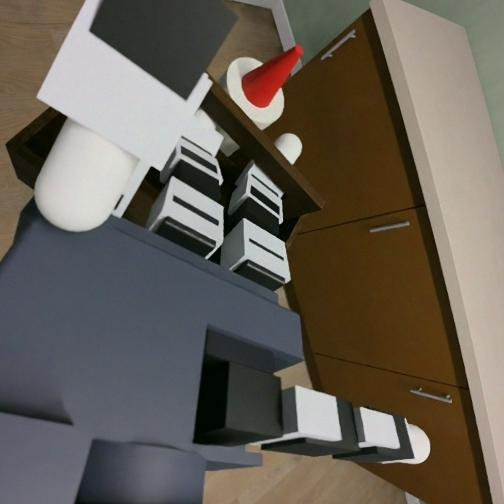

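Emit:
move(base={"rotate_rad": -0.87}, speeds={"rotate_rad": 0.5}, joints={"joint_2_rad": 0.09, "joint_4_rad": -0.68, "joint_6_rad": -1.22}, min_time_s=2.5)

Emit:
move(base={"translate_m": 0.4}, speeds={"translate_m": 0.2}, cameras=["wrist_camera", "base_camera"])

Scene clock: 240.83 s.
move: off_target
base_odometry: x=+0.385 y=-0.115 heading=-0.433
base_tilt: forward=+0.7 right=-0.3
base_status: done
joint_positions: joint_1_rad=-0.017 joint_2_rad=+0.091 joint_3_rad=+3.144 joint_4_rad=-0.755 joint_5_rad=+0.033 joint_6_rad=-1.191 joint_7_rad=+3.099 hand_index_mcp=+0.823 hand_index_abd=+0.149 hand_index_pip=+0.604 hand_index_dip=-0.189 hand_middle_mcp=+0.854 hand_middle_abd=-0.114 hand_middle_pip=+0.640 hand_middle_dip=-0.163 hand_ring_mcp=-0.191 hand_ring_abd=+0.000 hand_ring_pip=-0.763 hand_ring_dip=-0.423 hand_thumb_cmc=+0.721 hand_thumb_axl=+0.677 hand_thumb_mcp=+0.225 hand_thumb_ipl=+0.168 hand_current_limit=+0.700 hand_speed=-0.600
joint_status: joint_4_rad off_target (ended at -0.755, target -0.680); the others done
hand_state: blocked,goal,blocked,goal,blocked,goal,blocked,blocked,goal,goal,goal,goal,goal,goal,goal,goal
index_mcp_current_ma: 123
index_abd_current_ma: -1
index_pip_current_ma: 54
index_dip_current_ma: 20
middle_mcp_current_ma: 389
middle_abd_current_ma: 7
middle_pip_current_ma: 175
middle_dip_current_ma: 94
ring_mcp_current_ma: 17
ring_abd_current_ma: 0
ring_pip_current_ma: -3
ring_dip_current_ma: -3
thumb_cmc_current_ma: 10
thumb_axl_current_ma: -1
thumb_mcp_current_ma: 0
thumb_ipl_current_ma: 0
hand_goal_index_mcp: 0.780
hand_goal_index_abd: 0.150
hand_goal_index_pip: 0.580
hand_goal_index_dip: -0.200
hand_goal_middle_mcp: 0.750
hand_goal_middle_abd: -0.120
hand_goal_middle_pip: 0.580
hand_goal_middle_dip: -0.200
hand_goal_ring_mcp: -0.200
hand_goal_ring_abd: 0.000
hand_goal_ring_pip: -0.760
hand_goal_ring_dip: -0.420
hand_goal_thumb_cmc: 0.714
hand_goal_thumb_axl: 0.678
hand_goal_thumb_mcp: 0.226
hand_goal_thumb_ipl: 0.168
motor_effort: joint_1_rad=+1(4) joint_2_rad=-24(24) joint_3_rad=+1(3) joint_4_rad=+20(22) joint_5_rad=+0(3) joint_6_rad=+14(15) joint_7_rad=+0(1)
hand_pose: x=+0.6994 y=-0.0241 z=+1.2496 quat_wxyz=(-0.372, -0.612, -0.592, -0.370) (m; base frame)
hand_target: x=+0.6859 y=-0.0104 z=+1.2815 quat_wxyz=(-0.381, -0.588, -0.598, -0.389) (m; base frame)
hand_status: not commanded
pictures: none

Scene clock: 243.60 s.
move: done
base_odometry: x=+0.749 y=-0.282 heading=-0.433
base_tilt: forward=+0.7 right=-0.3
base_status: done
joint_positions: joint_1_rad=-0.017 joint_2_rad=+0.111 joint_3_rad=+3.144 joint_4_rad=-0.751 joint_5_rad=+0.033 joint_6_rad=-1.196 joint_7_rad=+3.099 hand_index_mcp=+0.824 hand_index_abd=+0.148 hand_index_pip=+0.605 hand_index_dip=-0.189 hand_middle_mcp=+0.854 hand_middle_abd=-0.116 hand_middle_pip=+0.640 hand_middle_dip=-0.163 hand_ring_mcp=-0.191 hand_ring_abd=+0.000 hand_ring_pip=-0.763 hand_ring_dip=-0.423 hand_thumb_cmc=+0.721 hand_thumb_axl=+0.677 hand_thumb_mcp=+0.225 hand_thumb_ipl=+0.168 hand_current_limit=+0.700 hand_speed=-0.600
joint_status: not commanded
hand_state: blocked,goal,blocked,goal,blocked,goal,blocked,blocked,goal,goal,goal,goal,goal,goal,goal,goal
index_mcp_current_ma: 126
index_abd_current_ma: -2
index_pip_current_ma: 55
index_dip_current_ma: 19
middle_mcp_current_ma: 389
middle_abd_current_ma: 5
middle_pip_current_ma: 175
middle_dip_current_ma: 94
ring_mcp_current_ma: 17
ring_abd_current_ma: 0
ring_pip_current_ma: -3
ring_dip_current_ma: -3
thumb_cmc_current_ma: 10
thumb_axl_current_ma: -1
thumb_mcp_current_ma: 0
thumb_ipl_current_ma: 0
hand_goal_index_mcp: 0.780
hand_goal_index_abd: 0.150
hand_goal_index_pip: 0.580
hand_goal_index_dip: -0.200
hand_goal_middle_mcp: 0.750
hand_goal_middle_abd: -0.120
hand_goal_middle_pip: 0.580
hand_goal_middle_dip: -0.200
hand_goal_ring_mcp: -0.200
hand_goal_ring_abd: 0.000
hand_goal_ring_pip: -0.760
hand_goal_ring_dip: -0.420
hand_goal_thumb_cmc: 0.714
hand_goal_thumb_axl: 0.678
hand_goal_thumb_mcp: 0.226
hand_goal_thumb_ipl: 0.168
motor_effort: joint_1_rad=+1(2) joint_2_rad=-24(27) joint_3_rad=+1(2) joint_4_rad=+20(22) joint_5_rad=+0(1) joint_6_rad=+14(15) joint_7_rad=-1(1)
hand_pose: x=+0.7096 y=-0.0240 z=+1.2385 quat_wxyz=(-0.366, -0.616, -0.596, -0.364) (m; base frame)
hand_target: x=+0.6859 y=-0.0104 z=+1.2815 quat_wxyz=(-0.381, -0.588, -0.598, -0.389) (m; base frame)
hand_status: not commanded
pictures: base_camera, wrist_camera

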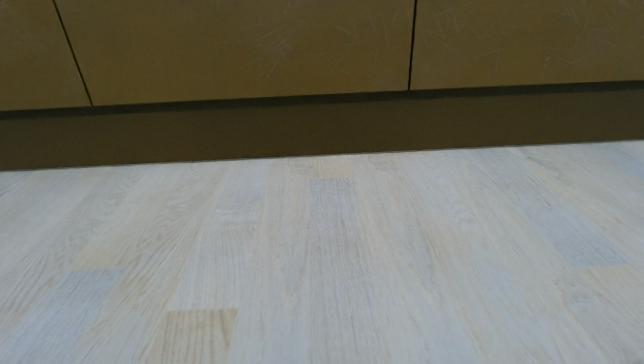

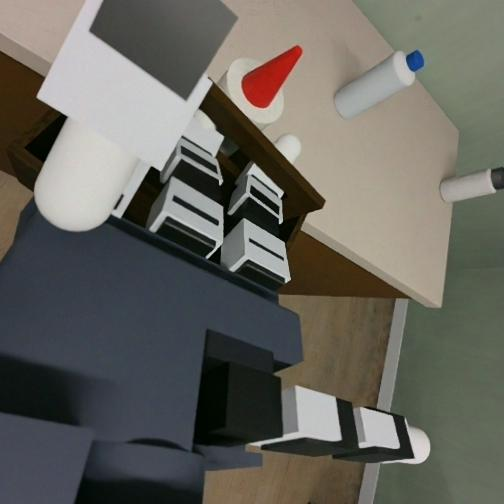

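Emit:
move(base={"translate_m": 0.2}, speeds={"translate_m": 0.15}, cameras=["wrist_camera"])

Scene clock: 248.47 s.
move: done
base_odometry: x=+0.930 y=-0.366 heading=-0.434
base_tilt: forward=+0.7 right=-0.3
base_status: done
joint_positions: joint_1_rad=-0.017 joint_2_rad=+0.115 joint_3_rad=+3.144 joint_4_rad=-0.750 joint_5_rad=+0.033 joint_6_rad=-1.198 joint_7_rad=+3.099 hand_index_mcp=+0.824 hand_index_abd=+0.148 hand_index_pip=+0.604 hand_index_dip=-0.190 hand_middle_mcp=+0.854 hand_middle_abd=-0.116 hand_middle_pip=+0.640 hand_middle_dip=-0.163 hand_ring_mcp=-0.191 hand_ring_abd=+0.000 hand_ring_pip=-0.763 hand_ring_dip=-0.423 hand_thumb_cmc=+0.721 hand_thumb_axl=+0.677 hand_thumb_mcp=+0.225 hand_thumb_ipl=+0.168 hand_current_limit=+0.700 hand_speed=-0.600
joint_status: not commanded
hand_state: blocked,goal,blocked,goal,blocked,goal,blocked,blocked,goal,goal,goal,goal,goal,goal,goal,goal
index_mcp_current_ma: 126
index_abd_current_ma: -1
index_pip_current_ma: 53
index_dip_current_ma: 17
middle_mcp_current_ma: 389
middle_abd_current_ma: 5
middle_pip_current_ma: 175
middle_dip_current_ma: 94
ring_mcp_current_ma: 17
ring_abd_current_ma: 0
ring_pip_current_ma: -3
ring_dip_current_ma: -3
thumb_cmc_current_ma: 10
thumb_axl_current_ma: -1
thumb_mcp_current_ma: 0
thumb_ipl_current_ma: 0
hand_goal_index_mcp: 0.780
hand_goal_index_abd: 0.150
hand_goal_index_pip: 0.580
hand_goal_index_dip: -0.200
hand_goal_middle_mcp: 0.750
hand_goal_middle_abd: -0.120
hand_goal_middle_pip: 0.580
hand_goal_middle_dip: -0.200
hand_goal_ring_mcp: -0.200
hand_goal_ring_abd: 0.000
hand_goal_ring_pip: -0.760
hand_goal_ring_dip: -0.420
hand_goal_thumb_cmc: 0.714
hand_goal_thumb_axl: 0.678
hand_goal_thumb_mcp: 0.226
hand_goal_thumb_ipl: 0.168
motor_effort: joint_1_rad=+1(2) joint_2_rad=-25(28) joint_3_rad=+0(1) joint_4_rad=+20(22) joint_5_rad=+0(1) joint_6_rad=+13(14) joint_7_rad=-1(1)
hand_pose: x=+0.7119 y=-0.0240 z=+1.2355 quat_wxyz=(-0.364, -0.617, -0.597, -0.362) (m; base frame)
hand_target: x=+0.6859 y=-0.0104 z=+1.2815 quat_wxyz=(-0.381, -0.588, -0.598, -0.389) (m; base frame)
hand_status: not commanded
pictures: wrist_camera

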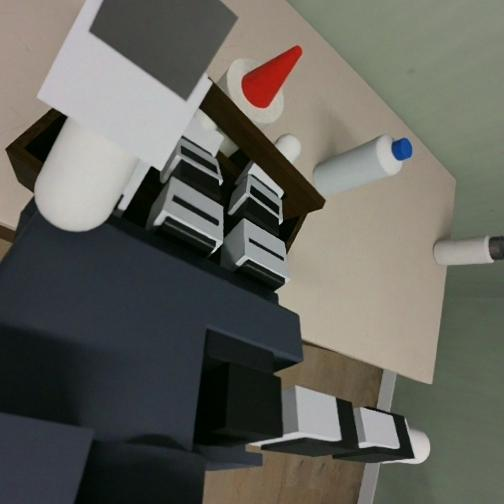

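Emit:
zoom_image(camera="wrist_camera", region=[280, 280, 460, 440])

Scaled by 2.800 from the camera's 504x504 image, which has a finer 720x720 frame.

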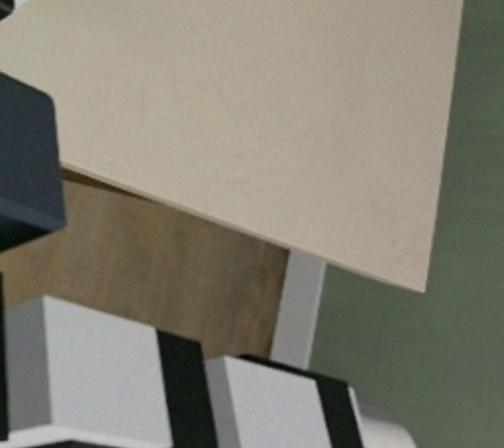

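Emit:
move(joints={"joint_2_rad": 0.1, "joint_4_rad": -0.61, "joint_6_rad": -1.27}, min_time_s=1.5)

Emit:
move(base={"translate_m": 0.09}, speeds={"translate_m": 0.1}, cameras=["wrist_camera", "base_camera"])

Scene clock: 267.57 s.
move: off_target
base_odometry: x=+0.930 y=-0.366 heading=-0.434
base_tilt: forward=+0.7 right=-0.3
base_status: not commanded
joint_positions: joint_1_rad=-0.017 joint_2_rad=+0.115 joint_3_rad=+3.144 joint_4_rad=-0.683 joint_5_rad=+0.033 joint_6_rad=-1.241 joint_7_rad=+3.099 hand_index_mcp=+0.824 hand_index_abd=+0.148 hand_index_pip=+0.604 hand_index_dip=-0.190 hand_middle_mcp=+0.854 hand_middle_abd=-0.116 hand_middle_pip=+0.640 hand_middle_dip=-0.163 hand_ring_mcp=-0.191 hand_ring_abd=+0.000 hand_ring_pip=-0.763 hand_ring_dip=-0.423 hand_thumb_cmc=+0.721 hand_thumb_axl=+0.677 hand_thumb_mcp=+0.225 hand_thumb_ipl=+0.168 hand_current_limit=+0.700 hand_speed=-0.600
joint_status: joint_4_rad off_target (ended at -0.683, target -0.610); the others done
hand_state: blocked,goal,blocked,goal,blocked,goal,blocked,blocked,goal,goal,goal,goal,goal,goal,goal,goal
index_mcp_current_ma: 126
index_abd_current_ma: -1
index_pip_current_ma: 53
index_dip_current_ma: 17
middle_mcp_current_ma: 389
middle_abd_current_ma: 5
middle_pip_current_ma: 175
middle_dip_current_ma: 94
ring_mcp_current_ma: 17
ring_abd_current_ma: 0
ring_pip_current_ma: -3
ring_dip_current_ma: -3
thumb_cmc_current_ma: 10
thumb_axl_current_ma: -1
thumb_mcp_current_ma: 0
thumb_ipl_current_ma: 0
hand_goal_index_mcp: 0.780
hand_goal_index_abd: 0.150
hand_goal_index_pip: 0.580
hand_goal_index_dip: -0.200
hand_goal_middle_mcp: 0.750
hand_goal_middle_abd: -0.120
hand_goal_middle_pip: 0.580
hand_goal_middle_dip: -0.200
hand_goal_ring_mcp: -0.200
hand_goal_ring_abd: 0.000
hand_goal_ring_pip: -0.760
hand_goal_ring_dip: -0.420
hand_goal_thumb_cmc: 0.714
hand_goal_thumb_axl: 0.678
hand_goal_thumb_mcp: 0.226
hand_goal_thumb_ipl: 0.168
motor_effort: joint_1_rad=+1(1) joint_2_rad=-24(25) joint_3_rad=+0(1) joint_4_rad=+20(22) joint_5_rad=+0(1) joint_6_rad=+14(15) joint_7_rad=-1(1)
hand_pose: x=+0.6993 y=-0.0244 z=+1.2583 quat_wxyz=(-0.371, -0.613, -0.592, -0.369) (m; base frame)
hand_target: x=+0.6766 y=-0.0105 z=+1.2969 quat_wxyz=(-0.384, -0.586, -0.596, -0.392) (m; base frame)
hand_status: not commanded
pictures: none

Scene clock: 269.13 s.
move: done
base_odometry: x=+1.012 y=-0.404 heading=-0.435
base_tilt: forward=+0.7 right=-0.3
base_status: done
joint_positions: joint_1_rad=-0.017 joint_2_rad=+0.122 joint_3_rad=+3.144 joint_4_rad=-0.680 joint_5_rad=+0.033 joint_6_rad=-1.247 joint_7_rad=+3.099 hand_index_mcp=+0.824 hand_index_abd=+0.148 hand_index_pip=+0.605 hand_index_dip=-0.188 hand_middle_mcp=+0.854 hand_middle_abd=-0.116 hand_middle_pip=+0.640 hand_middle_dip=-0.163 hand_ring_mcp=-0.191 hand_ring_abd=+0.000 hand_ring_pip=-0.763 hand_ring_dip=-0.423 hand_thumb_cmc=+0.721 hand_thumb_axl=+0.677 hand_thumb_mcp=+0.225 hand_thumb_ipl=+0.168 hand_current_limit=+0.700 hand_speed=-0.600
joint_status: not commanded
hand_state: blocked,goal,blocked,goal,blocked,goal,blocked,blocked,goal,goal,goal,goal,goal,goal,goal,goal
index_mcp_current_ma: 126
index_abd_current_ma: -2
index_pip_current_ma: 56
index_dip_current_ma: 21
middle_mcp_current_ma: 389
middle_abd_current_ma: 5
middle_pip_current_ma: 175
middle_dip_current_ma: 94
ring_mcp_current_ma: 17
ring_abd_current_ma: 0
ring_pip_current_ma: -3
ring_dip_current_ma: -3
thumb_cmc_current_ma: 10
thumb_axl_current_ma: -1
thumb_mcp_current_ma: 0
thumb_ipl_current_ma: 0
hand_goal_index_mcp: 0.780
hand_goal_index_abd: 0.150
hand_goal_index_pip: 0.580
hand_goal_index_dip: -0.200
hand_goal_middle_mcp: 0.750
hand_goal_middle_abd: -0.120
hand_goal_middle_pip: 0.580
hand_goal_middle_dip: -0.200
hand_goal_ring_mcp: -0.200
hand_goal_ring_abd: 0.000
hand_goal_ring_pip: -0.760
hand_goal_ring_dip: -0.420
hand_goal_thumb_cmc: 0.714
hand_goal_thumb_axl: 0.678
hand_goal_thumb_mcp: 0.226
hand_goal_thumb_ipl: 0.168
motor_effort: joint_1_rad=+1(2) joint_2_rad=-24(28) joint_3_rad=+0(1) joint_4_rad=+20(21) joint_5_rad=+0(1) joint_6_rad=+13(15) joint_7_rad=-1(1)
hand_pose: x=+0.7024 y=-0.0244 z=+1.2543 quat_wxyz=(-0.368, -0.615, -0.593, -0.367) (m; base frame)
hand_target: x=+0.6766 y=-0.0105 z=+1.2969 quat_wxyz=(-0.384, -0.586, -0.596, -0.392) (m; base frame)
hand_status: not commanded
pictures: base_camera, wrist_camera

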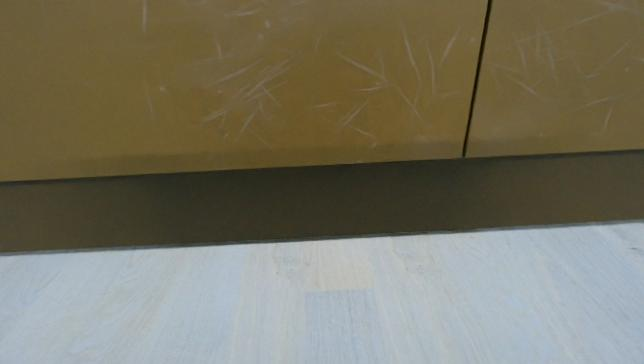

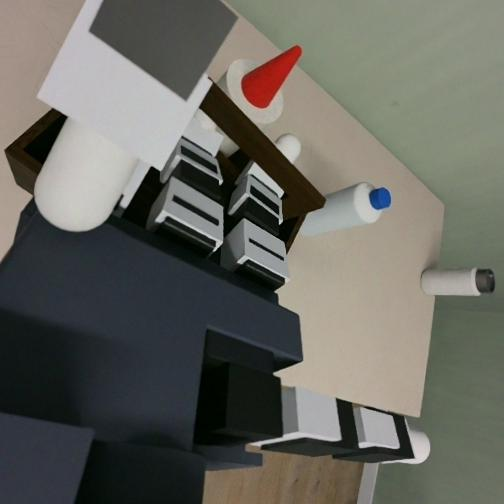

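Emit:
move(base={"translate_m": 0.05}, speeds={"translate_m": 0.1})

Emit:
move(joints={"joint_2_rad": 0.1, "joint_4_rad": -0.66, "joint_6_rad": -1.21}, min_time_s=1, cameras=["wrist_camera"])

Scene clock: 277.60 s.
move: done
base_odometry: x=+1.058 y=-0.426 heading=-0.435
base_tilt: forward=+0.7 right=-0.3
base_status: done
joint_positions: joint_1_rad=-0.017 joint_2_rad=+0.125 joint_3_rad=+3.144 joint_4_rad=-0.679 joint_5_rad=+0.033 joint_6_rad=-1.249 joint_7_rad=+3.099 hand_index_mcp=+0.824 hand_index_abd=+0.148 hand_index_pip=+0.605 hand_index_dip=-0.188 hand_middle_mcp=+0.854 hand_middle_abd=-0.115 hand_middle_pip=+0.640 hand_middle_dip=-0.163 hand_ring_mcp=-0.191 hand_ring_abd=+0.000 hand_ring_pip=-0.763 hand_ring_dip=-0.423 hand_thumb_cmc=+0.721 hand_thumb_axl=+0.677 hand_thumb_mcp=+0.225 hand_thumb_ipl=+0.168 hand_current_limit=+0.700 hand_speed=-0.600
joint_status: not commanded
hand_state: blocked,goal,blocked,goal,blocked,goal,blocked,blocked,goal,goal,goal,goal,goal,goal,goal,goal
index_mcp_current_ma: 126
index_abd_current_ma: -1
index_pip_current_ma: 55
index_dip_current_ma: 21
middle_mcp_current_ma: 389
middle_abd_current_ma: 5
middle_pip_current_ma: 175
middle_dip_current_ma: 94
ring_mcp_current_ma: 17
ring_abd_current_ma: 0
ring_pip_current_ma: -3
ring_dip_current_ma: -3
thumb_cmc_current_ma: 10
thumb_axl_current_ma: -1
thumb_mcp_current_ma: -1
thumb_ipl_current_ma: 0
hand_goal_index_mcp: 0.780
hand_goal_index_abd: 0.150
hand_goal_index_pip: 0.580
hand_goal_index_dip: -0.200
hand_goal_middle_mcp: 0.750
hand_goal_middle_abd: -0.120
hand_goal_middle_pip: 0.580
hand_goal_middle_dip: -0.200
hand_goal_ring_mcp: -0.200
hand_goal_ring_abd: 0.000
hand_goal_ring_pip: -0.760
hand_goal_ring_dip: -0.420
hand_goal_thumb_cmc: 0.714
hand_goal_thumb_axl: 0.678
hand_goal_thumb_mcp: 0.226
hand_goal_thumb_ipl: 0.168
motor_effort: joint_1_rad=+1(2) joint_2_rad=-24(29) joint_3_rad=+1(1) joint_4_rad=+20(21) joint_5_rad=+0(1) joint_6_rad=+13(15) joint_7_rad=-1(1)
hand_pose: x=+0.7037 y=-0.0244 z=+1.2527 quat_wxyz=(-0.367, -0.615, -0.594, -0.365) (m; base frame)
hand_target: x=+0.6766 y=-0.0105 z=+1.2969 quat_wxyz=(-0.384, -0.586, -0.596, -0.392) (m; base frame)
hand_status: not commanded
pictures: none

Scene clock: 278.90 s.
move: done
base_odometry: x=+1.058 y=-0.426 heading=-0.435
base_tilt: forward=+0.7 right=-0.3
base_status: not commanded
joint_positions: joint_1_rad=-0.017 joint_2_rad=+0.125 joint_3_rad=+3.144 joint_4_rad=-0.680 joint_5_rad=+0.033 joint_6_rad=-1.249 joint_7_rad=+3.099 hand_index_mcp=+0.824 hand_index_abd=+0.148 hand_index_pip=+0.605 hand_index_dip=-0.188 hand_middle_mcp=+0.854 hand_middle_abd=-0.115 hand_middle_pip=+0.640 hand_middle_dip=-0.163 hand_ring_mcp=-0.191 hand_ring_abd=+0.000 hand_ring_pip=-0.763 hand_ring_dip=-0.423 hand_thumb_cmc=+0.721 hand_thumb_axl=+0.677 hand_thumb_mcp=+0.225 hand_thumb_ipl=+0.168 hand_current_limit=+0.700 hand_speed=-0.600
joint_status: all done
hand_state: blocked,goal,blocked,goal,blocked,goal,blocked,blocked,goal,goal,goal,goal,goal,goal,goal,goal
index_mcp_current_ma: 126
index_abd_current_ma: -2
index_pip_current_ma: 55
index_dip_current_ma: 21
middle_mcp_current_ma: 389
middle_abd_current_ma: 5
middle_pip_current_ma: 175
middle_dip_current_ma: 94
ring_mcp_current_ma: 17
ring_abd_current_ma: 0
ring_pip_current_ma: -3
ring_dip_current_ma: -3
thumb_cmc_current_ma: 10
thumb_axl_current_ma: -1
thumb_mcp_current_ma: -1
thumb_ipl_current_ma: 0
hand_goal_index_mcp: 0.780
hand_goal_index_abd: 0.150
hand_goal_index_pip: 0.580
hand_goal_index_dip: -0.200
hand_goal_middle_mcp: 0.750
hand_goal_middle_abd: -0.120
hand_goal_middle_pip: 0.580
hand_goal_middle_dip: -0.200
hand_goal_ring_mcp: -0.200
hand_goal_ring_abd: 0.000
hand_goal_ring_pip: -0.760
hand_goal_ring_dip: -0.420
hand_goal_thumb_cmc: 0.714
hand_goal_thumb_axl: 0.678
hand_goal_thumb_mcp: 0.226
hand_goal_thumb_ipl: 0.168
motor_effort: joint_1_rad=+1(1) joint_2_rad=-24(26) joint_3_rad=+1(1) joint_4_rad=+20(21) joint_5_rad=+0(1) joint_6_rad=+13(15) joint_7_rad=+0(1)
hand_pose: x=+0.7039 y=-0.0244 z=+1.2521 quat_wxyz=(-0.367, -0.616, -0.594, -0.365) (m; base frame)
hand_target: x=+0.6887 y=-0.0103 z=+1.2894 quat_wxyz=(-0.387, -0.584, -0.594, -0.395) (m; base frame)
hand_status: not commanded
pictures: wrist_camera

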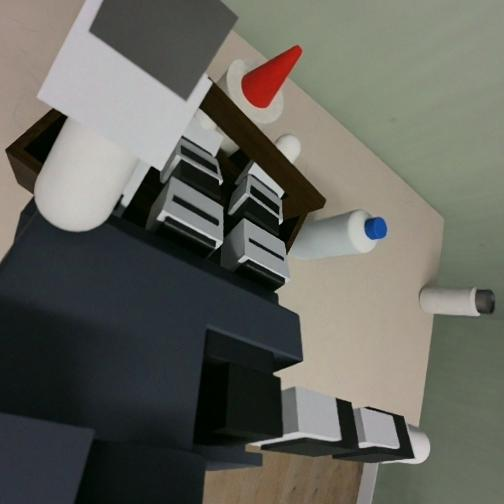

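Emit:
move(joints={"joint_2_rad": 0.055, "joint_4_rad": -0.79, "joint_6_rad": -1.12}, min_time_s=2)

Scene clock: 282.60 s.
move: done
base_odometry: x=+1.058 y=-0.426 heading=-0.435
base_tilt: forward=+0.7 right=-0.3
base_status: not commanded
joint_positions: joint_1_rad=-0.017 joint_2_rad=+0.108 joint_3_rad=+3.144 joint_4_rad=-0.805 joint_5_rad=+0.033 joint_6_rad=-1.232 joint_7_rad=+3.099 hand_index_mcp=+0.824 hand_index_abd=+0.148 hand_index_pip=+0.605 hand_index_dip=-0.188 hand_middle_mcp=+0.854 hand_middle_abd=-0.115 hand_middle_pip=+0.640 hand_middle_dip=-0.163 hand_ring_mcp=-0.191 hand_ring_abd=+0.000 hand_ring_pip=-0.763 hand_ring_dip=-0.423 hand_thumb_cmc=+0.721 hand_thumb_axl=+0.677 hand_thumb_mcp=+0.225 hand_thumb_ipl=+0.168 hand_current_limit=+0.700 hand_speed=-0.600
joint_status: all done
hand_state: blocked,goal,blocked,goal,blocked,goal,blocked,blocked,goal,goal,goal,goal,goal,goal,goal,goal
index_mcp_current_ma: 126
index_abd_current_ma: -2
index_pip_current_ma: 55
index_dip_current_ma: 21
middle_mcp_current_ma: 389
middle_abd_current_ma: 5
middle_pip_current_ma: 175
middle_dip_current_ma: 94
ring_mcp_current_ma: 17
ring_abd_current_ma: 0
ring_pip_current_ma: -3
ring_dip_current_ma: -3
thumb_cmc_current_ma: 10
thumb_axl_current_ma: -1
thumb_mcp_current_ma: -1
thumb_ipl_current_ma: 0
hand_goal_index_mcp: 0.780
hand_goal_index_abd: 0.150
hand_goal_index_pip: 0.580
hand_goal_index_dip: -0.200
hand_goal_middle_mcp: 0.750
hand_goal_middle_abd: -0.120
hand_goal_middle_pip: 0.580
hand_goal_middle_dip: -0.200
hand_goal_ring_mcp: -0.200
hand_goal_ring_abd: 0.000
hand_goal_ring_pip: -0.760
hand_goal_ring_dip: -0.420
hand_goal_thumb_cmc: 0.714
hand_goal_thumb_axl: 0.678
hand_goal_thumb_mcp: 0.226
hand_goal_thumb_ipl: 0.168
motor_effort: joint_1_rad=+1(1) joint_2_rad=-24(26) joint_3_rad=+1(1) joint_4_rad=+21(21) joint_5_rad=+0(1) joint_6_rad=+12(15) joint_7_rad=-1(1)
hand_pose: x=+0.7117 y=-0.0242 z=+1.1997 quat_wxyz=(-0.340, -0.631, -0.611, -0.336) (m; base frame)
hand_target: x=+0.6885 y=-0.0103 z=+1.2733 quat_wxyz=(-0.388, -0.583, -0.593, -0.397) (m; base frame)
hand_status: not commanded
pictures: none

Emit:
move(joints={"joint_2_rad": 0.03, "joint_4_rad": -0.8, "joint_6_rad": -1.06}, min_time_s=1.5, cameras=["wrist_camera"])

Scene clock: 285.37 s.
move: off_target
base_odometry: x=+1.058 y=-0.426 heading=-0.435
base_tilt: forward=+0.7 right=-0.3
base_status: not commanded
joint_positions: joint_1_rad=-0.017 joint_2_rad=+0.083 joint_3_rad=+3.144 joint_4_rad=-0.816 joint_5_rad=+0.033 joint_6_rad=-1.176 joint_7_rad=+3.099 hand_index_mcp=+0.824 hand_index_abd=+0.148 hand_index_pip=+0.605 hand_index_dip=-0.188 hand_middle_mcp=+0.854 hand_middle_abd=-0.115 hand_middle_pip=+0.640 hand_middle_dip=-0.163 hand_ring_mcp=-0.191 hand_ring_abd=+0.000 hand_ring_pip=-0.763 hand_ring_dip=-0.423 hand_thumb_cmc=+0.721 hand_thumb_axl=+0.677 hand_thumb_mcp=+0.225 hand_thumb_ipl=+0.168 hand_current_limit=+0.700 hand_speed=-0.600
joint_status: joint_6_rad off_target (ended at -1.176, target -1.060); the others done
hand_state: blocked,goal,blocked,goal,blocked,goal,blocked,blocked,goal,goal,goal,goal,goal,goal,goal,goal
index_mcp_current_ma: 126
index_abd_current_ma: -2
index_pip_current_ma: 55
index_dip_current_ma: 21
middle_mcp_current_ma: 389
middle_abd_current_ma: 5
middle_pip_current_ma: 175
middle_dip_current_ma: 94
ring_mcp_current_ma: 17
ring_abd_current_ma: 0
ring_pip_current_ma: -3
ring_dip_current_ma: -3
thumb_cmc_current_ma: 10
thumb_axl_current_ma: -1
thumb_mcp_current_ma: -1
thumb_ipl_current_ma: 0
hand_goal_index_mcp: 0.780
hand_goal_index_abd: 0.150
hand_goal_index_pip: 0.580
hand_goal_index_dip: -0.200
hand_goal_middle_mcp: 0.750
hand_goal_middle_abd: -0.120
hand_goal_middle_pip: 0.580
hand_goal_middle_dip: -0.200
hand_goal_ring_mcp: -0.200
hand_goal_ring_abd: 0.000
hand_goal_ring_pip: -0.760
hand_goal_ring_dip: -0.420
hand_goal_thumb_cmc: 0.714
hand_goal_thumb_axl: 0.678
hand_goal_thumb_mcp: 0.226
hand_goal_thumb_ipl: 0.168
motor_effort: joint_1_rad=+1(1) joint_2_rad=-24(25) joint_3_rad=+1(1) joint_4_rad=+21(22) joint_5_rad=+0(1) joint_6_rad=+14(15) joint_7_rad=-1(1)
hand_pose: x=+0.7040 y=-0.0240 z=+1.2259 quat_wxyz=(-0.361, -0.618, -0.599, -0.359) (m; base frame)
hand_target: x=+0.6768 y=-0.0105 z=+1.3006 quat_wxyz=(-0.410, -0.568, -0.578, -0.419) (m; base frame)
hand_status: not commanded
pictures: wrist_camera

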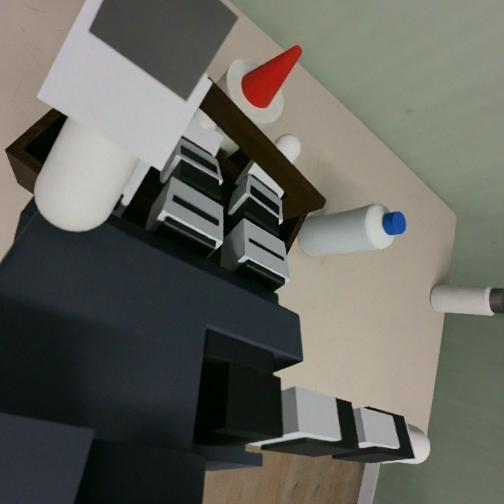

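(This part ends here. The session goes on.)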